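# Assemble two-rod hanging rail and hang it on hooks

## Task

Connect the two rails using the two rods so that every joint clicks into place, then hang the assembled rail on the stand's two hooks so that all joints stay clicked while it hangs.

## Robot and tools

Robot: two 6-joint arms, left_arm and right_arm, each with a parallel two-finger gripper. A block juts about 10 cm from the wrist 3 axis toward the gripper's +x side and turns with it. Fingers point along the gripper's +z and open and close along its y.

Frames: the scene frame has its origin at table-top height midway between the nominal bases, +z up, +x out over the table, and left_arm on the +y side (image sides may differ). Hand positions, quaternions (wxyz), velocities and wrist camera poses are in that arm's own base frame. Calibrated bases: left_arm at (+0.070, +0.403, 0) m, quat (+1.000, 0, 0, -0.014); right_arm at (+0.045, -0.494, 0) m, quat (+1.000, 0, 0, +0.010). Both have up = +z. Printed hand poses may be off by a few cm, more at long reach. end_effector_position is the point between the pads when closed. Closed fingertips reach about 19 mm past it, open ones about 6 mm.

Row layout (used by every moving call): one flat list of 18 numbers covering both arms, even if only one moves. First left_arm: six absolute joint angles in radians, in the order elbow, shoulder lift, shoulder pan, wrist 1, wrist 2, wrist 3. Then its gripper position, force_limit and speed, each in [-1, 1]. Then the same nine numbers for right_arm. Stated ranges: elbow ±3.142, every other joint ±6.283. Targets more than 0.010 rad beyond a range end, and further out than the current angle, are refused. Joints pushed to their real end show "joint sent to its limit".

Gripper numbers: position +1 is fully open (85 mm). The pads meet near -0.8, and -1 closes until blocked. Speed runs from about 20 mm/s at -1, through 85 at 0, to 150 at +1. Grip force depends on force_limit and speed: a slow close gives about 30 N per pad at force_limit -1 and 100 N at +1. Closing at speed 0 or +1 from a centimetre or more wider gives roughly 120 to 245 N. Use a gentle grip on parts still resting on something. To keep a gripper unchanged, resend its last three numbers, because 0 is itself a command. A new force_limit or speed only applies once position changes by 0.01 or more. Open first to grip more softly.

Tools:
- execute_actions(actions, cameras): actions is a list of actions. Each action is a list of up to 15 rows, one per 1/30 s step, and the last row is held to fill 15 steps. An empty list just returns state and images.
- move(target, speed, blend, stop_force, zero, blocking, cameras): target is one 18-number row or a list of up to 15 rows, all absolute joint goals. All joints travel together, so the hand follows a curve. There is no collision avoidance. speed is the peak rad/s of the joint with farthest to go (0.01 to 3.14, default 0.5), given as one value or one per target. blend (rad) rounds corners in a list. stop_force (3 to 120 N, shared by both arms) ends an arm's path when the wrist feels that much push against its motion, counted from its zero. Pair it with a slow speed, and omit it when backing off a contact. In a list with stop_force, keep the finger numbers the same on every row. zero (default true) re-zeroes non-still arms first. blocking=false returns after about 0.5 s while the move continues, and a new move replaces it; it cannot be combined with stop_force. Finger changes in a first target are sent at once. Those in later targets are applied on arrival, once everything is at rest. The result adds a "move:" line with an outcome such as done, off_target, moving, held or fault, plus limits=held when steps were withheld.
- wait(seconds 0 to 10, cameras): lets time pass while holding the last command.
- stop(cameras): brakes a running move. The fingers keep moving.
- zoom_image(camera, region [x0,y0,x1,y1] in pixels, at most 504x504): a closer look at that camera's latest image. Cameras: cam_high and cam_low (504x504), cam_left_wrist and cam_right_wrist (896x504).
- zero_wrist_force(arm): makes the current wrist reading the new zero.
- finished_scene(scene): ends the current scene (give its number) and cannot be undone. Call it only when the rail hangs assembled on its own.

Results: Joint positions, velocities and torques are listed per arm in the joint order above (rad, rad/s). "within noise" means the arm is still. Joint targets are what is being commanded now, so resend them to hold a joint steady. Tool commands shows the gripper commands. object_status codes: 0 moving, 1 blocked while opening, 2 blocked while closing (a grip), 3 reached the goal or the pads met. position_measured is in counts: 3 is open, about 78 is 60 mm, 130 is 40 mm, 180 is 20 mm, 230 is closed. Wrist force and torque are in the hand's axes and read as the push from the surface, with a third line giving the peak since the last reading. "joint command not followed" means the clearance check between the arms altered the command. Readings of MOTOR HOT, TORQUE FAULT, FORCE FAULT or OVER-TEMPERATURE FAULT mean that arm is or will be stopped for a while.

Limits and cautions: each control step keeps joint targets within 0.651 rad of measured, and hand motion stays within 150 mm (or 70 mm). Joints reach at most 3.14 rad/s, and motion lags commands by about 0.09 to 0.21 s. Contact torque limits are 132 N m for the big joints and 24.6 N m for the wrists. An outside force around 150 N on an arm stops it for 10 s. The arms are stiff, so even a small overshoot into a firm contact can fault. Avoid slams, fast swings with a load, hard presses, and grippers squeezing the other arm's fingers. Never let go of a part while it is moving, and never let anything fall or be left off the table. Loose parts may get small random nudges. Holding loads or staying stretched out heats the motors, and thinking time lets the simulation keep running.

Each tool is called by a JSON object that holds its "fn" and its "kwargs", one argument or row to a line.

## Session

{"fn": "execute_actions", "kwargs": {
  "actions": []
}}

Scene clock: 0.00 s.
left_arm: end_effector_position=(+0.5410, -0.2396, +0.2332) position_measured=3 object_status=3 end_effector_quat_wxyz=(-0.308, -0.548, +0.717, -0.302) | right_arm: end_effector_position=(+0.2947, +0.1480, +0.2014) position_measured=3 object_status=3 end_effector_quat_wxyz=(+0.431, +0.608, -0.661, +0.092)
Joint names: [elbow, shoulder lift, shoulder pan, wrist 1, wrist 2, wrist 3]
Joint positions: left_arm=[1.814 -1.289 -0.308 -2.297 -2.447 -1.708] | right_arm=[-1.769 -1.747 4.053 -2.108 1.537 -0.561]
Joint velocities: within noise
Joint torques (N m): no reading
Motor temperatures (°C): left_arm=[30 33 36 38 41 35] | right_arm=[31 33 32 37 41 40]
Wrist force (N): no reading
Wrist torque (N m): no reading
Wrist force, peak (N): no reading
Joint targets: left_arm=[1.814 -1.289 -0.308 -2.297 -2.447 -1.708] | right_arm=[-1.769 -1.747 4.053 -2.108 1.537 -0.561]
Tool commands: left_gripper/position=+1.0 left_gripper/force_limit=+1.0 left_gripper/speed=+1.0 right_gripper/position=+1.0 right_gripper/force_limit=+1.0 right_gripper/speed=+1.0
camera_calibration:
cam_left_wrist: T_world_to_cam=[[-0.979488, 0.168653, -0.110267, 0.606075], [0.201497, 0.82322, -0.530762, 0.236819], [0.00125881, -0.542094, -0.840317, 0.195331], [0, 0, 0, 1]] pos_world=[0.545679, -0.191283, 0.356664]
cam_right_wrist: T_world_to_cam=[[-0.902077, 0.210004, 0.377036, 0.174521], [0.030392, 0.902368, -0.429892, -0.0330462], [-0.430504, -0.376337, -0.820388, 0.481638], [0, 0, 0, 1]] pos_world=[0.365783, 0.174428, 0.315123]

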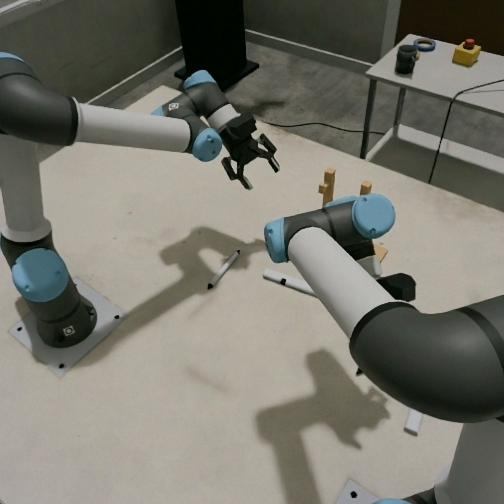

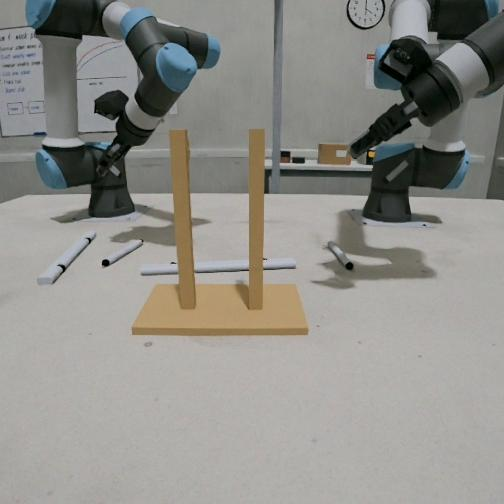

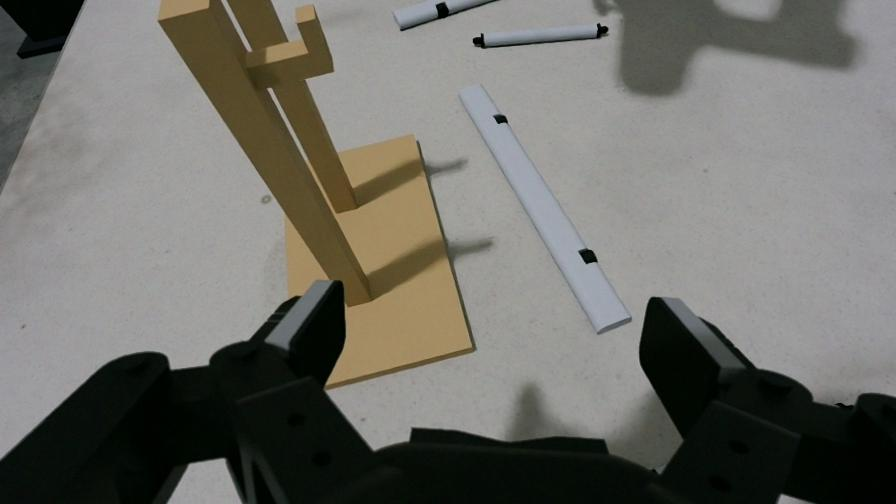

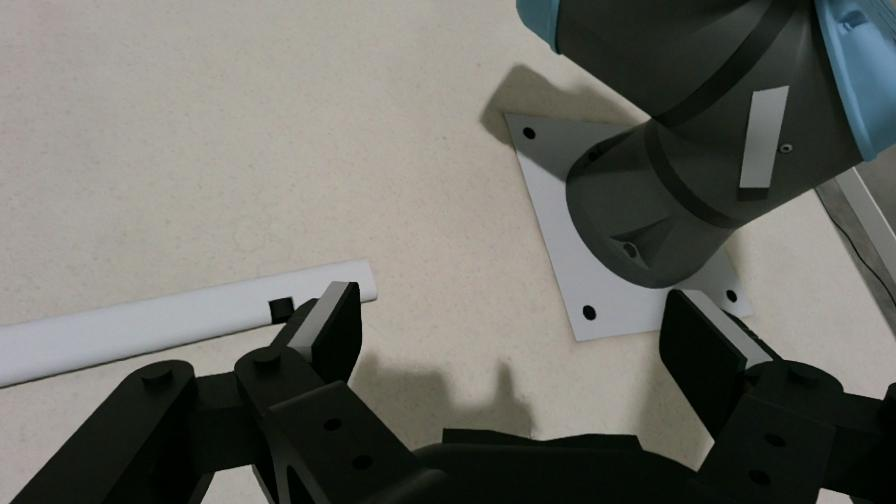

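{"fn": "move", "kwargs": {
  "target": [
    [0.9,-1.4,-0.6,-1.2,0.0,-1.6,1,1,1,0.1,-1.6,2.4,-0.5,1.571,0.0,1,1,1],
    [-0.8,-1.7,-2.2,-0.8,1.3,-2.4,1,1,1,0.6,-1.6,1.0,0.6,1.571,0.0,1,1,1],
    [-1.9582,-1.5211,-3.4479,-1.2331,1.571,-3.4759,1,1,1,1.4377,-1.0925,0.0468,1.2256,1.571,0.067,1,1,1]
  ],
  "speed": [1.2,1.2,0.8],
  "blend": [0.15,0.15,0]
}}

Scene clock: 19.53 s.
left_arm: end_effector_position=(+0.3877, -0.2623, +0.2002) position_measured=3 object_status=3 end_effector_quat_wxyz=(+0.000, +1.000, +0.014, +0.000) | right_arm: end_effector_position=(+0.4583, +0.1549, +0.1502) position_measured=3 object_status=3 end_effector_quat_wxyz=(+0.000, +1.000, -0.010, +0.000)
Joint names: [elbow, shoulder lift, shoulder pan, wrist 1, wrist 2, wrist 3]
Joint positions: left_arm=[-1.958 -1.521 -3.448 -1.233 1.571 -3.476] | right_arm=[1.438 -1.093 0.047 1.225 1.571 0.067]
Joint velocities: within noise
Joint torques (N m): left_arm=[16.76 34.11 -5.34 1.23 2.82 -1.39] | right_arm=[-5.78 -26.66 -10.89 5.32 0.55 2.75]
Motor temperatures (°C): left_arm=[30 33 36 38 40 35] | right_arm=[31 33 32 37 41 40]
Wrist force (N): left_arm=[-0.4 -0.6 0.5] | right_arm=[2.2 0.0 0.5]
Wrist torque (N m): left_arm=[-0.09 0.14 0.01] | right_arm=[-0.08 -0.33 0.01]
Wrist force, peak (N): left_arm=[2.0 -2.5 4.0] | right_arm=[1.5 2.5 2.4]
Joint targets: left_arm=[-1.958 -1.521 -3.448 -1.233 1.571 -3.476] | right_arm=[1.438 -1.093 0.047 1.226 1.571 0.067]
move: done
camera_calibration:
cam_left_wrist: T_world_to_cam=[[0.0477222, -0.997731, -0.0474838, -0.260686], [-0.944068, -0.0605817, 0.324137, 0.310044], [-0.326278, 0.0293594, -0.944818, 0.453241], [0, 0, 0, 1]] pos_world=[0.453026, -0.254618, 0.315355]
cam_right_wrist: T_world_to_cam=[[-0.0151957, -0.998823, -0.0460559, 0.184382], [-0.943161, -0.000975144, 0.332336, 0.405375], [-0.331989, 0.0484882, -0.942036, 0.420012], [0, 0, 0, 1]] pos_world=[0.524575, 0.164194, 0.269437]

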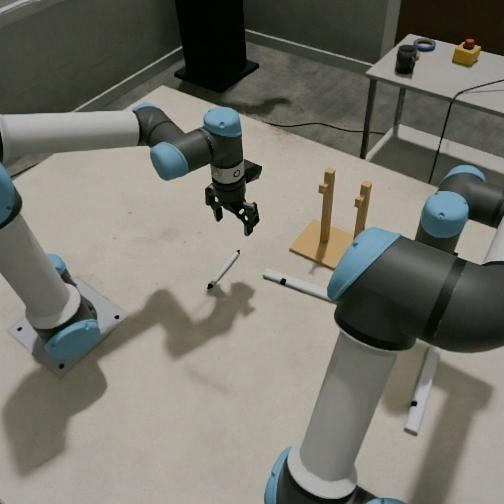

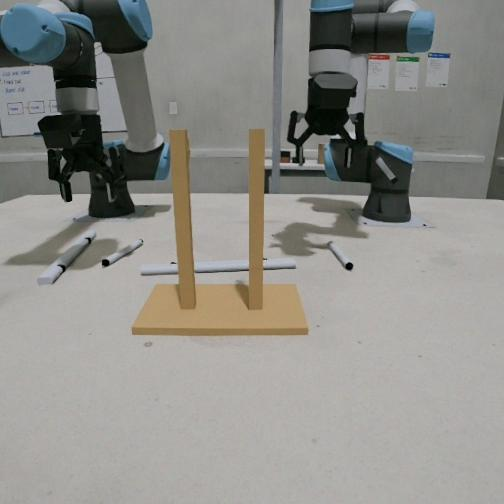

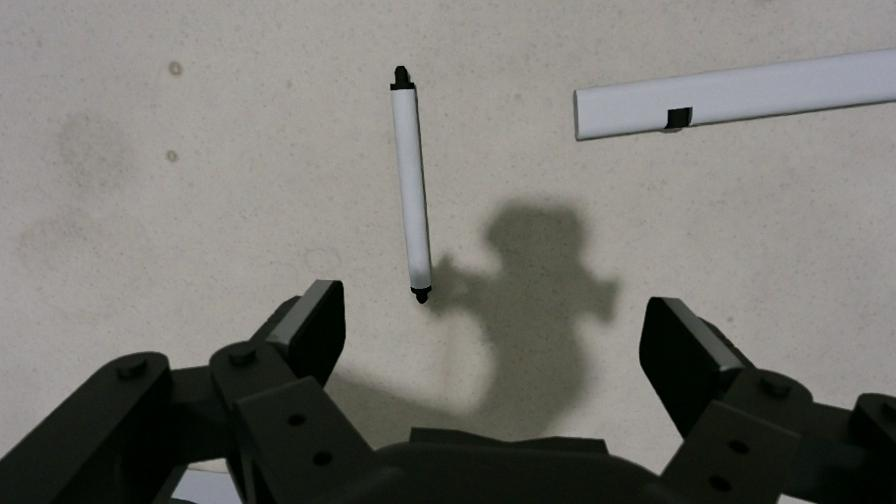

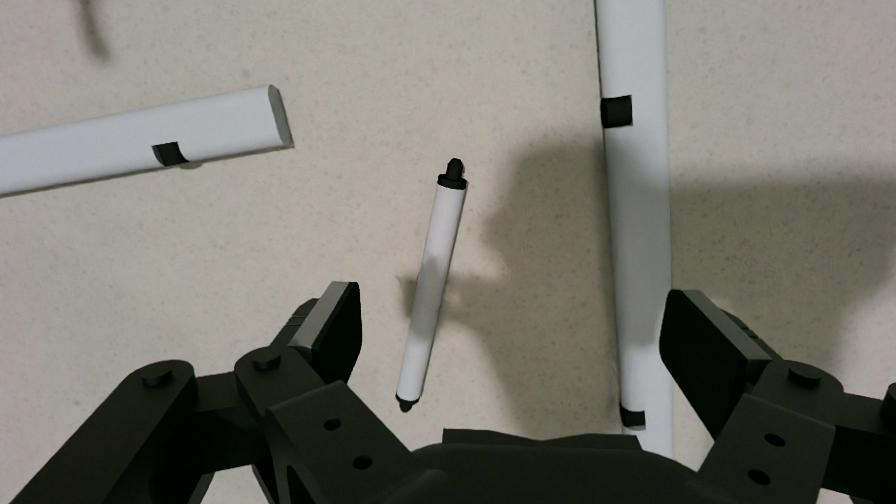

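{"fn": "move", "kwargs": {
  "target": [-1.591,-2.0405,-3.7189,-1.0809,1.571,-2.2879,0.6,0,0,1.733,-1.1952,0.1737,1.033,1.571,0.3887,0.2,0,0],
  "speed": 0.6
}}

Scene clock: 45.73 s.
left_arm: end_effector_position=(+0.4620, -0.4599, +0.1000) position_measured=53 object_status=3 end_effector_quat_wxyz=(+0.000, +0.755, -0.656, +0.000) | right_arm: end_effector_position=(+0.3641, +0.1992, +0.1000) position_measured=104 object_status=3 end_effector_quat_wxyz=(+0.000, +0.994, -0.107, +0.000)
Joint names: [elbow, shoulder lift, shoulder pan, wrist 1, wrist 2, wrist 3]
Joint positions: left_arm=[-1.591 -2.04 -3.719 -1.081 1.571 -2.288] | right_arm=[1.733 -1.195 0.174 1.033 1.571 0.389]
Joint velocities: within noise
Joint torques (N m): left_arm=[30.77 30.88 -6.48 4.58 2.31 2.25] | right_arm=[-4.21 -43.29 9.01 0.12 -2 2.51]
Motor temperatures (°C): left_arm=[30 33 36 38 40 35] | right_arm=[31 33 32 37 41 40]
Wrist force (N): left_arm=[-0.2 -0.4 0.2] | right_arm=[2.0 0.1 -0.1]
Wrist torque (N m): left_arm=[-0.05 0.12 0.04] | right_arm=[-0.06 -0.30 0.01]
Wrist force, peak (N): left_arm=[-1.0 -1.3 0.6] | right_arm=[2.6 0.0 0.5]
Joint targets: left_arm=[-1.591 -2.041 -3.719 -1.081 1.571 -2.288] | right_arm=[1.733 -1.195 0.174 1.033 1.571 0.389]
move: done
camera_calibration:
cam_left_wrist: T_world_to_cam=[[-0.986145, -0.158916, -0.0475738, 0.39731], [-0.165725, 0.931256, 0.324497, 0.497192], [-0.00726445, 0.327885, -0.94469, 0.378526], [0, 0, 0, 1]] pos_world=[0.476953, -0.523986, 0.215154]
cam_right_wrist: T_world_to_cam=[[-0.208504, -0.976936, -0.0460757, 0.290813], [-0.925379, 0.181814, 0.332592, 0.290434], [-0.316544, 0.111984, -0.941944, 0.320967], [0, 0, 0, 1]] pos_world=[0.430997, 0.195357, 0.219137]

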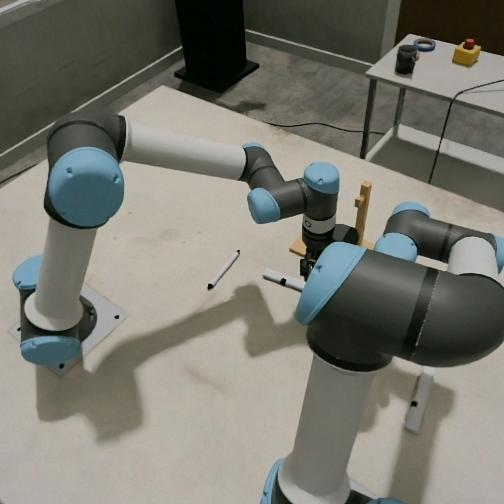

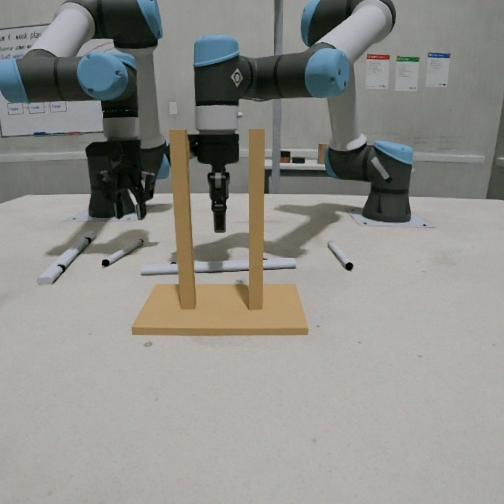

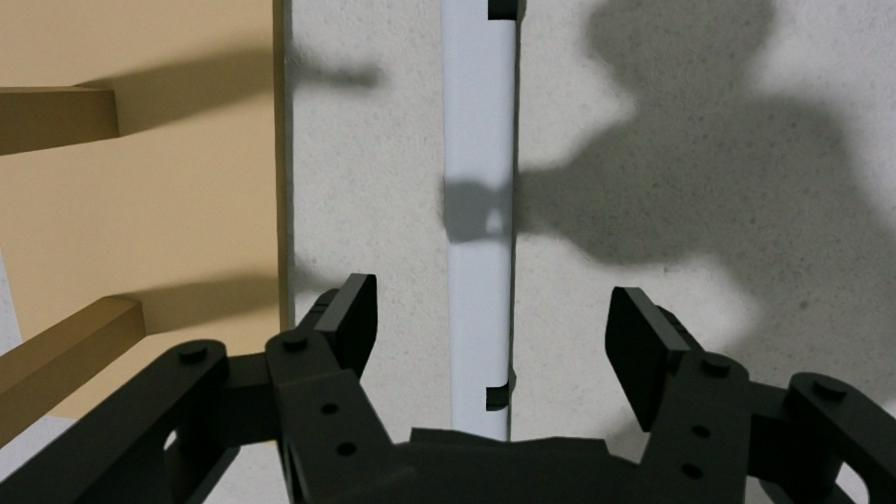

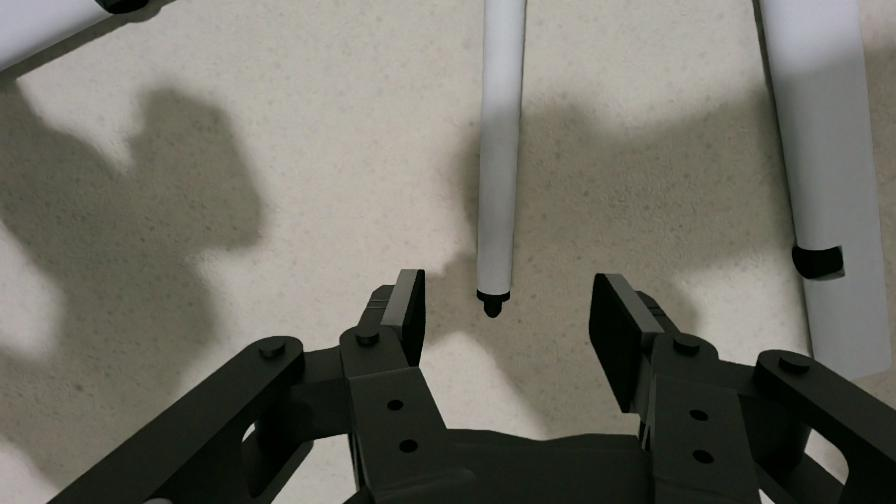

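{"fn": "move", "kwargs": {
  "target": [
    [-1.5731,-2.0519,-3.7255,-1.0874,1.571,-2.2945,0.6,0,0,1.7966,-1.1068,0.1737,0.881,1.571,0.3887,0.2,0,0],
    [-1.6449,-2.1488,-3.7255,-0.9187,1.571,-2.2945,0.6,0,0,1.7966,-1.1068,0.1737,0.881,1.571,0.3887,0.2,0,0],
    [-1.6449,-2.1488,-3.7255,-0.9187,1.571,-2.2945,-1,-0.6,-1,1.7966,-1.1068,0.1737,0.881,1.571,0.3887,-1,0,-1]
  ],
  "speed": 0.15,
  "cameras": []
}}

{"fn": "wait", "kwargs": {
  "seconds": 0.5,
  "cameras": ["cam_left_wrist","cam_right_wrist"]
}}

Scene clock: 61.50 s.
left_arm: end_effector_position=(+0.4635, -0.4660, +0.0235) position_measured=157 object_status=0 end_effector_quat_wxyz=(+0.000, +0.755, -0.656, +0.000) | right_arm: end_effector_position=(+0.3641, +0.1992, +0.0360) position_measured=198 object_status=0 end_effector_quat_wxyz=(+0.000, +0.994, -0.107, +0.000)
Joint names: [elbow, shoulder lift, shoulder pan, wrist 1, wrist 2, wrist 3]
Joint positions: left_arm=[-1.645 -2.149 -3.726 -0.919 1.571 -2.295] | right_arm=[1.797 -1.107 0.174 0.881 1.571 0.389]
Joint velocities: within noise
Joint torques (N m): left_arm=[15.55 34.53 -6.85 3.52 1.93 -1.28] | right_arm=[-10 -23.18 5.72 0.62 -2.03 2.53]
Motor temperatures (°C): left_arm=[30 33 36 38 40 35] | right_arm=[31 33 32 37 41 40]
Wrist force (N): left_arm=[-1.9 1.4 -9.8] | right_arm=[4.3 0.5 -18.3]
Wrist torque (N m): left_arm=[-0.03 0.08 -0.13] | right_arm=[0.01 -0.31 0.00]
Wrist force, peak (N): left_arm=[-2.2 1.0 -10.8] | right_arm=[4.2 0.3 -19.3]
Joint targets: left_arm=[-1.645 -2.149 -3.725 -0.919 1.571 -2.295] | right_arm=[1.797 -1.107 0.174 0.881 1.571 0.389]
move: done
No camera images: "cameras" was empty.

Scene clock: 62.00 s.
left_arm: end_effector_position=(+0.4635, -0.4660, +0.0235) position_measured=157 object_status=2 end_effector_quat_wxyz=(+0.000, +0.755, -0.656, +0.000) | right_arm: end_effector_position=(+0.3641, +0.1992, +0.0360) position_measured=198 object_status=2 end_effector_quat_wxyz=(+0.000, +0.994, -0.107, +0.000)
Joint names: [elbow, shoulder lift, shoulder pan, wrist 1, wrist 2, wrist 3]
Joint positions: left_arm=[-1.645 -2.149 -3.726 -0.919 1.571 -2.295] | right_arm=[1.797 -1.107 0.174 0.881 1.571 0.389]
Joint velocities: within noise
Joint torques (N m): left_arm=[16.3 33.03 -7.01 2.47 1.98 -0.97] | right_arm=[-10.62 -22.19 5.38 0.73 -2.01 2.55]
Motor temperatures (°C): left_arm=[30 33 36 38 40 35] | right_arm=[31 33 32 37 41 40]
Wrist force (N): left_arm=[-1.8 1.1 -10.1] | right_arm=[3.9 0.2 -18.4]
Wrist torque (N m): left_arm=[-0.06 0.06 -0.14] | right_arm=[-0.02 -0.29 0.01]
Wrist force, peak (N): left_arm=[-2.3 1.2 -10.6] | right_arm=[3.9 0.3 -19.0]
Joint targets: left_arm=[-1.645 -2.149 -3.725 -0.919 1.571 -2.295] | right_arm=[1.797 -1.107 0.174 0.881 1.571 0.389]
Tool commands: left_gripper/position=-1.0 left_gripper/force_limit=-0.6 left_gripper/speed=-1.0 right_gripper/position=-1.0 right_gripper/force_limit=+0.0 right_gripper/speed=-1.0
wait: 0.50 s; at rest by 0.17 s
camera_calibration:
cam_left_wrist: T_world_to_cam=[[-0.986179, -0.158701, -0.0476014, 0.394309], [-0.165531, 0.931292, 0.324492, 0.527904], [-0.00716614, 0.327886, -0.94469, 0.308127], [0, 0, 0, 1]] pos_world=[0.478452, -0.530086, 0.138554]
cam_right_wrist: T_world_to_cam=[[-0.208504, -0.976936, -0.0460757, 0.287961], [-0.925379, 0.181814, 0.332592, 0.311701], [-0.316544, 0.111984, -0.941944, 0.260672], [0, 0, 0, 1]] pos_world=[0.430997, 0.195457, 0.155137]
Images, in order (width x height): cam_left_wrist 896x504, cam_right_wrist 896x504.

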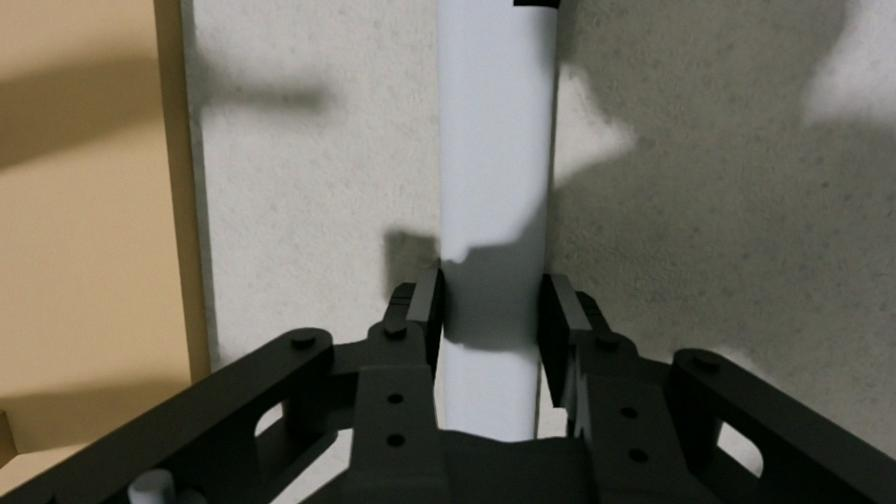

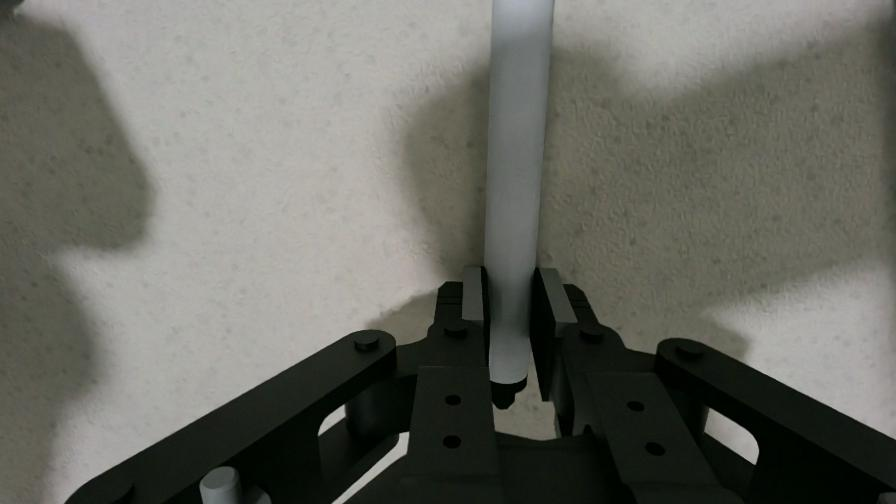

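{"fn": "move", "kwargs": {
  "target": [
    [-1.5731,-2.0519,-3.7255,-1.0874,1.571,-2.2945,-1,-0.6,-1,1.7555,-1.1698,0.1737,0.9851,1.571,0.3887,-1,0,-1],
    [-2.191,-1.5789,-3.6289,-0.9425,1.571,-3.6569,-1,-0.6,-1,1.7555,-1.1698,0.1737,0.9851,1.571,0.3887,-1,0,-1],
    [-2.281,-1.7317,-3.6289,-0.6997,1.571,-3.6569,-1,-0.6,-1,1.3160,-0.9001,0.4437,1.1549,1.571,-1.1071,-1,0,-1]
  ],
  "speed": [0.15,0.6,0.5]
}}

Scene clock: 79.93 s.
left_arm: end_effector_position=(+0.3090, -0.3146, +0.0250) position_measured=157 object_status=2 end_effector_quat_wxyz=(+0.000, +1.000, +0.014, +0.000) | right_arm: end_effector_position=(+0.4154, +0.3449, +0.0800) position_measured=198 object_status=2 end_effector_quat_wxyz=(+0.000, +0.714, +0.700, +0.000)
Joint names: [elbow, shoulder lift, shoulder pan, wrist 1, wrist 2, wrist 3]
Joint positions: left_arm=[-2.281 -1.732 -3.629 -0.7 1.571 -3.657] | right_arm=[1.316 -0.9 0.444 1.155 1.571 -1.107]
Joint velocities: within noise
Joint torques (N m): left_arm=[10.34 13.95 7.18 5.02 1.45 -1.52] | right_arm=[-32.4 -33.03 9.08 5.53 -1.87 -3.03]
Motor temperatures (°C): left_arm=[30 33 36 38 40 35] | right_arm=[31 33 32 37 41 40]
Wrist force (N): left_arm=[-0.4 -0.4 3.0] | right_arm=[2.2 0.1 1.1]
Wrist torque (N m): left_arm=[-0.03 0.18 0.01] | right_arm=[-0.06 -0.36 0.00]
Wrist force, peak (N): left_arm=[-2.4 1.2 -10.8] | right_arm=[4.1 0.4 -18.5]
Joint targets: left_arm=[-2.281 -1.732 -3.629 -0.700 1.571 -3.657] | right_arm=[1.316 -0.900 0.444 1.155 1.571 -1.107]
move: done
camera_calibration:
cam_left_wrist: T_world_to_cam=[[0.0476411, -0.997726, -0.047682, -0.317375], [-0.944001, -0.060576, 0.324335, 0.289409], [-0.326486, 0.0295601, -0.94474, 0.263727], [0, 0, 0, 1]] pos_world=[0.374426, -0.306918, 0.140154]
cam_right_wrist: T_world_to_cam=[[0.998814, -0.0155706, -0.0461331, -0.390034], [0.000673866, -0.942976, 0.332859, 0.321266], [-0.0486852, -0.332495, -0.941848, 0.344074], [0, 0, 0, 1]] pos_world=[0.406107, 0.411276, 0.199136]

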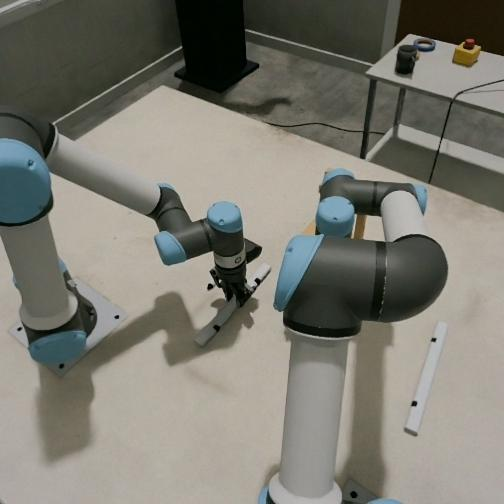

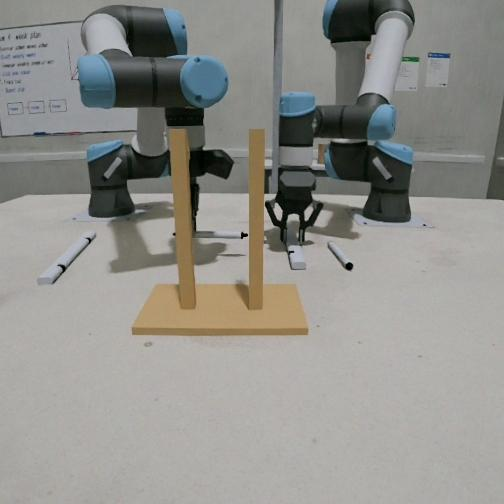

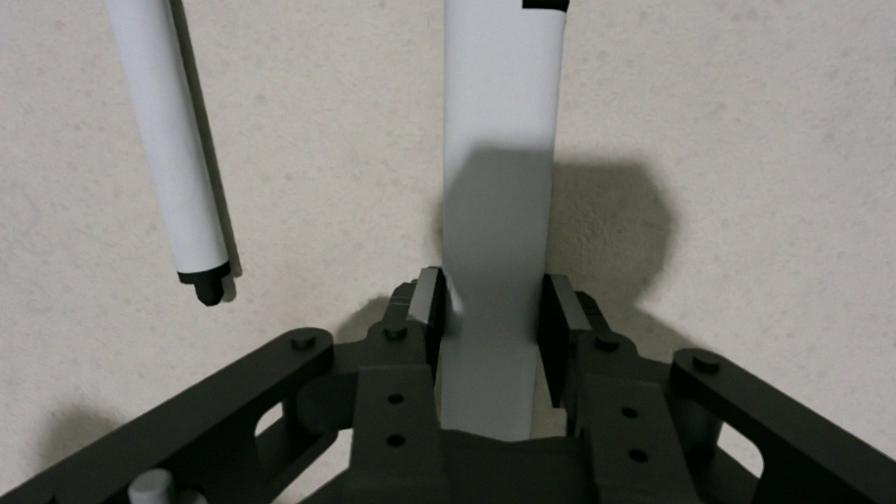

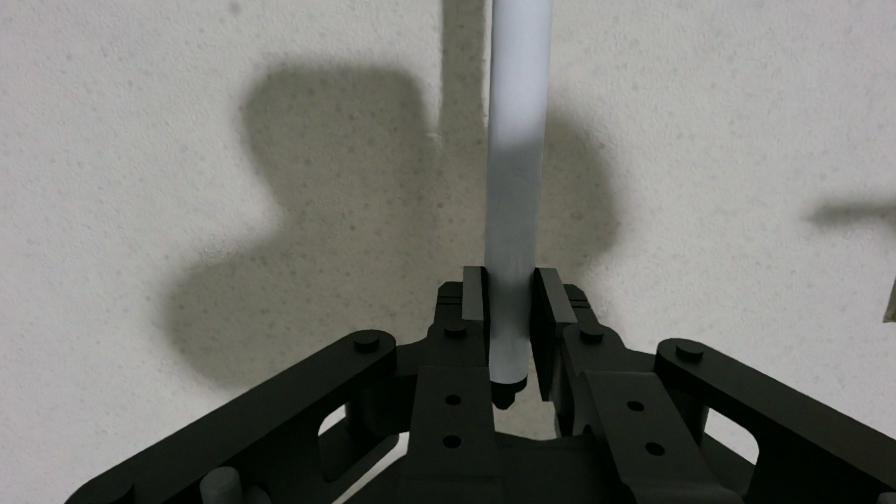

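{"fn": "move", "kwargs": {
  "target": [
    [-2.281,-1.7317,-3.6289,-0.6997,1.571,-3.6569,0.2,-0.6,-1,1.3160,-0.9001,0.4437,1.1549,1.571,-1.1071,-1,0,-1],
    [-2.191,-1.5789,-3.6289,-0.9425,1.571,-3.6569,0.2,-0.6,-1,1.3160,-0.9001,0.4437,1.1549,1.571,-1.1071,-1,0,-1],
    [-2.0922,-1.6707,-3.4858,-0.9495,1.571,-3.5138,0.2,-0.6,-1,1.3160,-0.9001,0.4437,1.1549,1.571,-1.1071,-1,0,-1],
    [-2.0922,-1.6707,-3.4858,-0.9495,1.571,-3.5138,-1,-0.6,0,1.3160,-0.9001,0.4437,1.1549,1.571,-1.1071,-1,0,-1]
  ],
  "speed": [0.2,0.2,0.4,0.4],
  "cameras": ["cam_left_wrist"]
}}

Scene clock: 96.00 s.
left_arm: end_effector_position=(+0.3890, -0.2810, +0.1001) position_measured=232 object_status=3 end_effector_quat_wxyz=(+0.000, +1.000, +0.014, +0.000) | right_arm: end_effector_position=(+0.4154, +0.3450, +0.0800) position_measured=198 object_status=2 end_effector_quat_wxyz=(+0.000, +0.714, +0.700, +0.000)
Joint names: [elbow, shoulder lift, shoulder pan, wrist 1, wrist 2, wrist 3]
Joint positions: left_arm=[-2.092 -1.671 -3.486 -0.95 1.571 -3.514] | right_arm=[1.316 -0.9 0.444 1.155 1.571 -1.107]
Joint velocities: within noise
Joint torques (N m): left_arm=[26.99 14.06 7.27 1.63 0.98 2.13] | right_arm=[-19.11 -35.01 7.93 4.36 -1.81 -2.78]
Motor temperatures (°C): left_arm=[30 33 36 38 40 35] | right_arm=[31 33 32 37 41 40]
Wrist force (N): left_arm=[-0.2 -0.5 0.5] | right_arm=[1.7 -0.1 1.3]
Wrist torque (N m): left_arm=[-0.07 0.13 0.02] | right_arm=[-0.10 -0.29 0.00]
Wrist force, peak (N): left_arm=[-0.4 -0.2 3.3] | right_arm=[2.3 0.2 1.5]
Joint targets: left_arm=[-2.092 -1.671 -3.486 -0.950 1.571 -3.514] | right_arm=[1.316 -0.900 0.444 1.155 1.571 -1.107]
move: done
camera_calibration:
cam_left_wrist: T_world_to_cam=[[0.0476411, -0.997726, -0.047682, -0.284078], [-0.944001, -0.060576, 0.324335, 0.342513], [-0.326486, 0.0295601, -0.94474, 0.35977], [0, 0, 0, 1]] pos_world=[0.454326, -0.273318, 0.215254]
Images, in order (width x height): cam_left_wrist 896x504.

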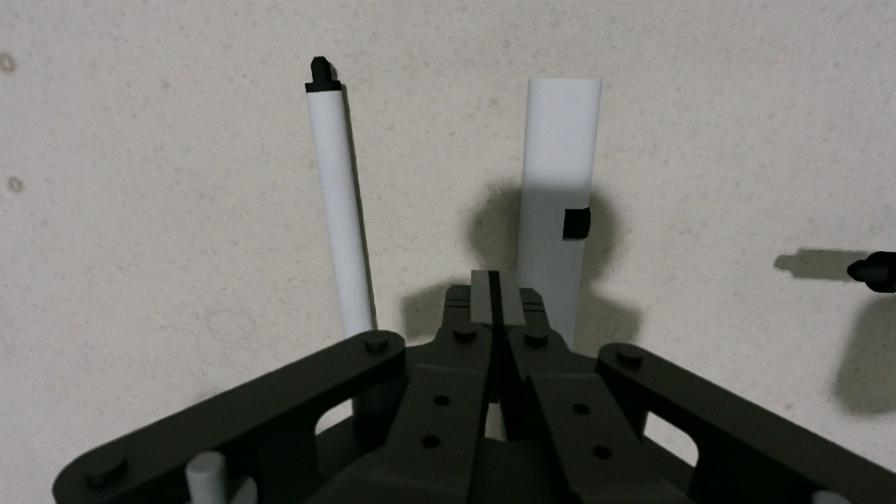

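{"fn": "move", "kwargs": {
  "target": [
    [-2.1771,-1.8138,-3.4858,-0.7215,1.571,-3.5138,-1,-0.6,0,1.1537,-0.8082,0.531,1.2253,1.571,-1.0198,-1,0,-1],
    [-2.1771,-1.8138,-3.4858,-0.7215,1.571,-3.5138,-1,-0.6,0,1.1970,-0.7662,0.531,1.1400,1.571,-1.0198,-1,0,-1]
  ],
  "speed": [0.15,0.1],
  "cameras": ["cam_left_wrist"]
}}

{"fn": "zoom_image", "kwargs": {
  "camera": "cam_left_wrist",
  "region": [560, 220, 896, 410]
}}

Scene clock: 110.33 s.
left_arm: end_effector_position=(+0.3890, -0.2810, +0.0236) position_measured=232 object_status=3 end_effector_quat_wxyz=(+0.000, +1.000, +0.014, +0.000) | right_arm: end_effector_position=(+0.4179, +0.4000, +0.0366) position_measured=198 object_status=2 end_effector_quat_wxyz=(+0.000, +0.714, +0.700, +0.000)
Joint names: [elbow, shoulder lift, shoulder pan, wrist 1, wrist 2, wrist 3]
Joint positions: left_arm=[-2.177 -1.814 -3.486 -0.721 1.571 -3.514] | right_arm=[1.197 -0.766 0.531 1.14 1.571 -1.02]
Joint velocities: within noise
Joint torques (N m): left_arm=[10.73 16.49 6.32 4.52 0.78 1.81] | right_arm=[-5.21 -37.11 8.91 0.09 -1.71 2.61]
Motor temperatures (°C): left_arm=[30 33 36 38 40 35] | right_arm=[31 33 32 37 41 40]
Wrist force (N): left_arm=[-0.1 -0.2 0.3] | right_arm=[2.1 0.3 1.1]
Wrist torque (N m): left_arm=[-0.03 0.10 0.01] | right_arm=[-0.02 -0.34 0.00]
Wrist force, peak (N): left_arm=[-0.6 -0.6 0.6] | right_arm=[2.5 -0.3 1.4]
Joint targets: left_arm=[-2.177 -1.814 -3.486 -0.722 1.571 -3.514] | right_arm=[1.197 -0.766 0.531 1.140 1.571 -1.020]
move: done
camera_calibration:
cam_left_wrist: T_world_to_cam=[[0.0476411, -0.997726, -0.047682, -0.287725], [-0.944001, -0.060576, 0.324335, 0.367324], [-0.326486, 0.0295601, -0.94474, 0.287497], [0, 0, 0, 1]] pos_world=[0.454326, -0.273318, 0.138754]
Images, in order (width x height): cam_left_wrist 896x504.

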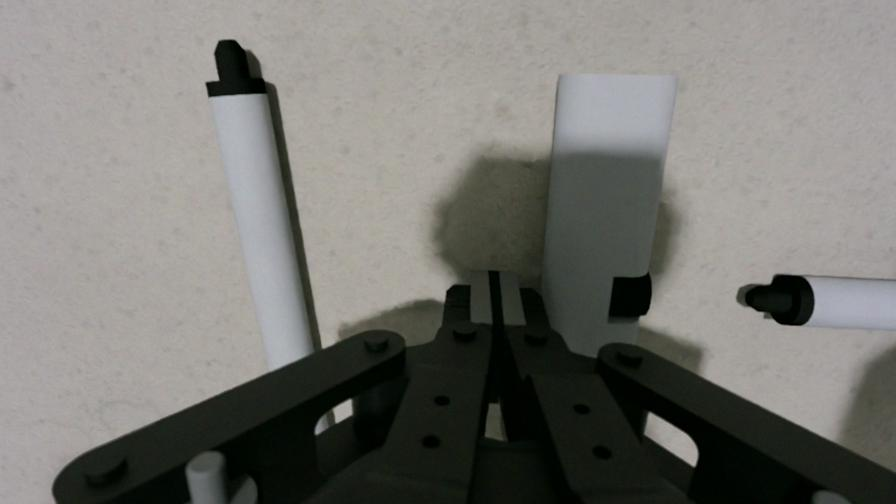

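Scaled by 1.500 from the camera's 896x504 image, which has a finer 1280x720 frame.

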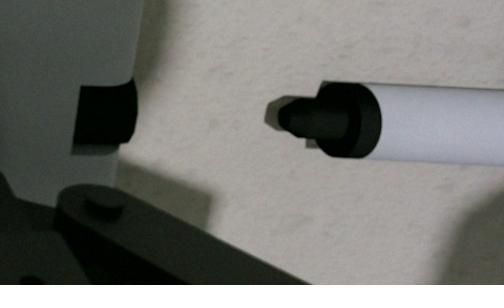

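{"fn": "move", "kwargs": {
  "target": [-2.1771,-1.8138,-3.4858,-0.7215,1.571,-3.5138,-1,-0.6,0,1.0368,-0.6811,0.5982,1.2151,1.571,-0.9526,-1,0,-1],
  "speed": 0.035,
  "stop_force": 38,
  "cameras": ["cam_left_wrist","cam_low"]
}}

{"fn": "zoom_image", "kwargs": {
  "camera": "cam_left_wrist",
  "region": [500, 160, 836, 410]
}}

Scene clock: 123.50 s.
left_arm: end_effector_position=(+0.3890, -0.2810, +0.0236) position_measured=232 object_status=3 end_effector_quat_wxyz=(+0.000, +1.000, +0.014, +0.000) | right_arm: end_effector_position=(+0.4192, +0.4469, +0.0365) position_measured=198 object_status=2 end_effector_quat_wxyz=(+0.000, +0.714, +0.700, +0.000)
Joint names: [elbow, shoulder lift, shoulder pan, wrist 1, wrist 2, wrist 3]
Joint positions: left_arm=[-2.177 -1.814 -3.486 -0.722 1.571 -3.514] | right_arm=[1.037 -0.681 0.598 1.215 1.571 -0.953]
Joint velocities: within noise
Joint torques (N m): left_arm=[24.29 18.43 -18.49 4.35 -10.79 1.67] | right_arm=[-38.64 -40.49 24.2 -0.64 -10.48 2.79]
Motor temperatures (°C): left_arm=[30 33 36 38 40 35] | right_arm=[31 33 32 37 41 40]
Wrist force (N): left_arm=[-0.5 -33.2 -9.7] | right_arm=[-33.5 1.3 -3.6]
Wrist torque (N m): left_arm=[0.04 0.15 -0.03] | right_arm=[-0.02 -0.83 -0.11]
Wrist force, peak (N): left_arm=[-0.5 -33.2 -9.7] | right_arm=[-33.7 1.3 -3.3]
Joint targets: left_arm=[-2.177 -1.814 -3.486 -0.722 1.571 -3.514] | right_arm=[1.037 -0.681 0.598 1.215 1.571 -0.953]
move: done
camera_calibration:
cam_left_wrist: T_world_to_cam=[[0.047735, -0.99772, -0.047715, -0.287766], [-0.943996, -0.0606754, 0.32433, 0.367328], [-0.326486, 0.0295609, -0.94474, 0.287403], [0, 0, 0, 1]] pos_world=[0.454326, -0.273318, 0.138654]
Images, in order (width x height): cam_low 504x504, cam_left_wrist 896x504.

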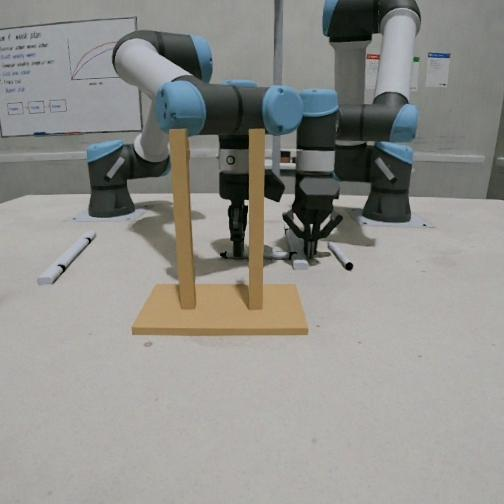

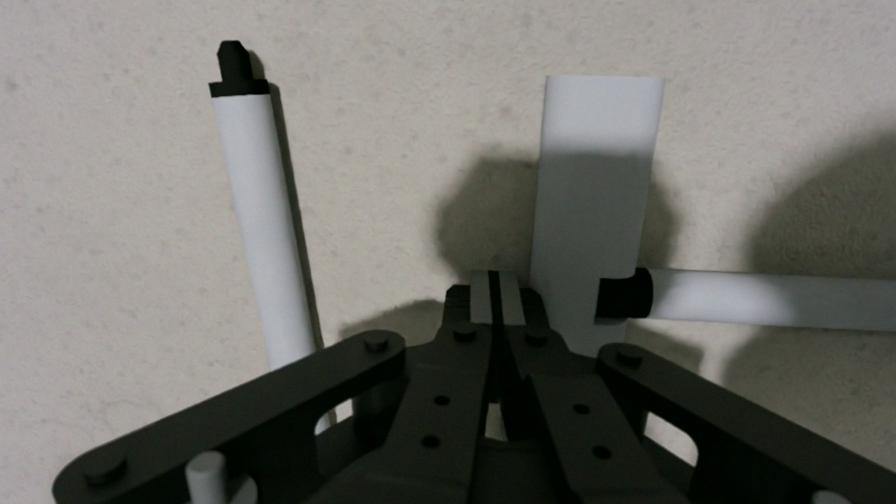

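Scaled by 1.500 from the camera's 896x504 image, which has a finer 1280x720 frame.

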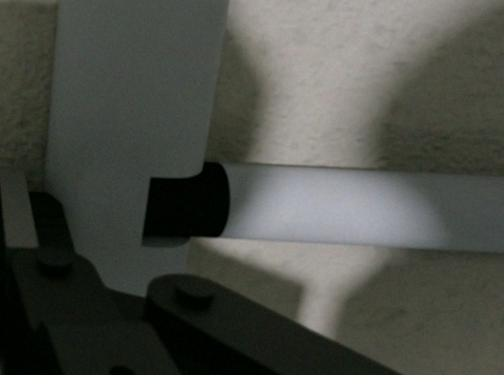

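{"fn": "move", "kwargs": {
  "target": [
    [-2.1771,-1.8138,-3.4858,-0.7215,1.571,-3.5138,-1,-0.6,0,1.0368,-0.6811,0.5982,1.2151,1.571,-0.9526,0.2,0,-1],
    [-2.1771,-1.8138,-3.4858,-0.7215,1.571,-3.5138,-1,-0.6,0,1.3119,-0.834,0.4682,1.0929,1.571,-1.0826,0.2,0,-1],
    [-2.0922,-1.6707,-3.4858,-0.9495,1.571,-3.5138,-1,-0.6,0,1.9794,-1.4516,0.2875,1.043,1.571,-1.2633,0.2,0,-1],
    [-2.1895,-1.5805,-3.3564,-0.9424,1.571,-3.4734,-1,-0.6,0,1.9794,-1.4516,0.2875,1.043,1.571,-1.2633,0.2,0,-1]
  ],
  "speed": [0.2,0.3,0.4,0.4],
  "cameras": []
}}

{"fn": "move", "kwargs": {
  "target": [-2.1895,-1.5805,-3.3564,-0.9424,1.571,-3.4734,0.2,-0.6,0,1.9794,-1.4516,0.2875,1.043,1.571,-1.2633,0.2,0,-1]
}}

Scene clock: 143.53 s.
left_arm: end_effector_position=(+0.3830, -0.2200, +0.0999) position_measured=232 object_status=3 end_effector_quat_wxyz=(+0.000, +0.998, +0.058, +0.000) | right_arm: end_effector_position=(+0.2400, +0.2099, +0.1300) position_measured=104 object_status=3 end_effector_quat_wxyz=(+0.000, +0.714, +0.700, +0.000)
Joint names: [elbow, shoulder lift, shoulder pan, wrist 1, wrist 2, wrist 3]
Joint positions: left_arm=[-2.189 -1.581 -3.357 -0.942 1.571 -3.473] | right_arm=[1.979 -1.452 0.288 1.043 1.571 -1.263]
Joint velocities: within noise
Joint torques (N m): left_arm=[13.8 35.44 5.14 4.61 2.28 1.91] | right_arm=[-4.86 -32.89 -10.45 0.2 1.16 -3.12]
Motor temperatures (°C): left_arm=[30 33 36 38 40 35] | right_arm=[31 33 32 37 41 40]
Wrist force (N): left_arm=[-1.3 -1.1 0.1] | right_arm=[2.9 -0.9 0.6]
Wrist torque (N m): left_arm=[-0.18 0.29 0.04] | right_arm=[-0.23 -0.44 0.02]
Wrist force, peak (N): left_arm=[0.2 -34.2 -9.6] | right_arm=[-34.1 1.2 -2.6]
Joint targets: left_arm=[-2.190 -1.581 -3.356 -0.942 1.571 -3.473] | right_arm=[1.979 -1.452 0.288 1.043 1.571 -1.263]
move: done
No camera images: "cameras" was empty.

Scene clock: 144.47 s.
left_arm: end_effector_position=(+0.3830, -0.2199, +0.0999) position_measured=104 object_status=0 end_effector_quat_wxyz=(+0.000, +0.998, +0.058, +0.000) | right_arm: end_effector_position=(+0.2400, +0.2099, +0.1300) position_measured=104 object_status=3 end_effector_quat_wxyz=(+0.000, +0.714, +0.700, +0.000)
Joint names: [elbow, shoulder lift, shoulder pan, wrist 1, wrist 2, wrist 3]
Joint positions: left_arm=[-2.19 -1.58 -3.356 -0.942 1.571 -3.473] | right_arm=[1.979 -1.452 0.287 1.043 1.571 -1.263]
Joint velocities: within noise
Joint torques (N m): left_arm=[13.99 34.33 7.45 4.4 1.93 2.18] | right_arm=[-7.08 -32.27 -10.31 0.35 1.16 -2.97]
Motor temperatures (°C): left_arm=[30 33 36 38 40 35] | right_arm=[31 33 32 37 41 40]
Wrist force (N): left_arm=[-1.0 -0.8 0.3] | right_arm=[2.5 -1.1 0.8]
Wrist torque (N m): left_arm=[-0.12 0.24 0.03] | right_arm=[-0.24 -0.38 0.01]
Wrist force, peak (N): left_arm=[-1.5 -1.1 0.4] | right_arm=[3.0 -1.1 0.9]
Joint targets: left_arm=[-2.190 -1.581 -3.356 -0.942 1.571 -3.473] | right_arm=[1.979 -1.452 0.287 1.043 1.571 -1.263]
move: done
camera_calibration:
cam_left_wrist: T_world_to_cam=[[0.136202, -0.98953, -0.047733, -0.255042], [-0.934872, -0.144323, 0.324321, 0.318762], [-0.327815, 0.000450992, -0.944742, 0.349947], [0, 0, 0, 1]] pos_world=[0.447457, -0.206525, 0.215054]
cam_right_wrist: T_world_to_cam=[[0.998818, -0.0152597, -0.0461405, -0.214722], [0.000969123, -0.942981, 0.332844, 0.177376], [-0.0485887, -0.332496, -0.941852, 0.33772], [0, 0, 0, 1]] pos_world=[0.230706, 0.276276, 0.249136]

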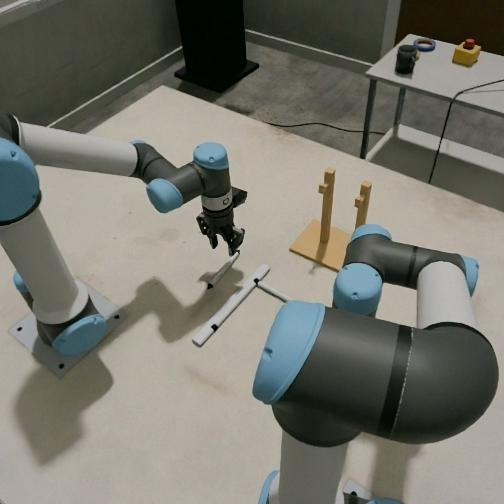

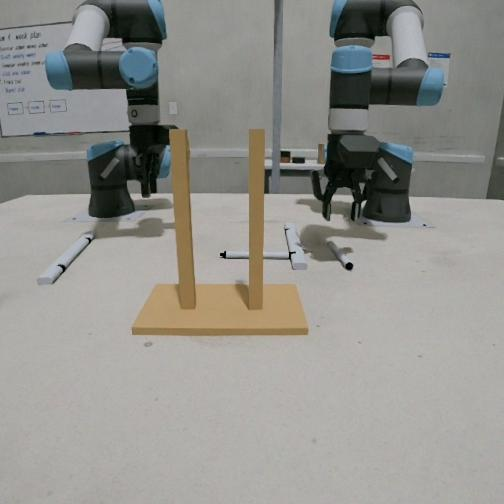

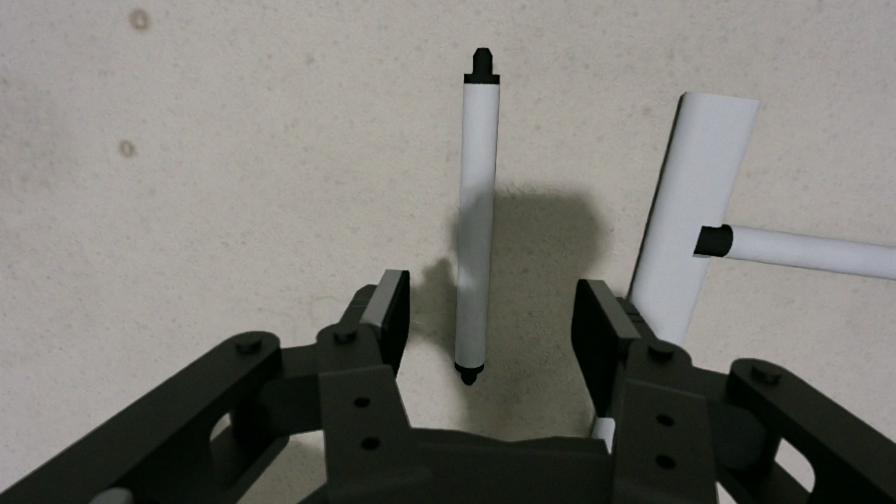

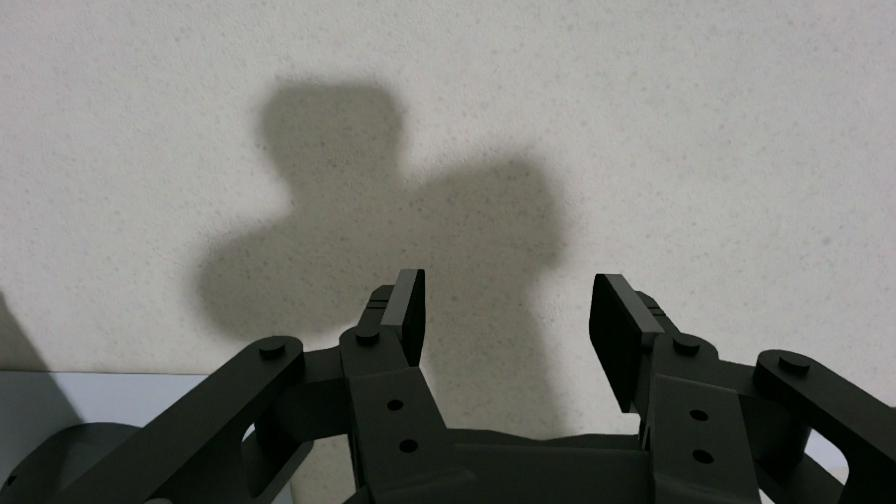

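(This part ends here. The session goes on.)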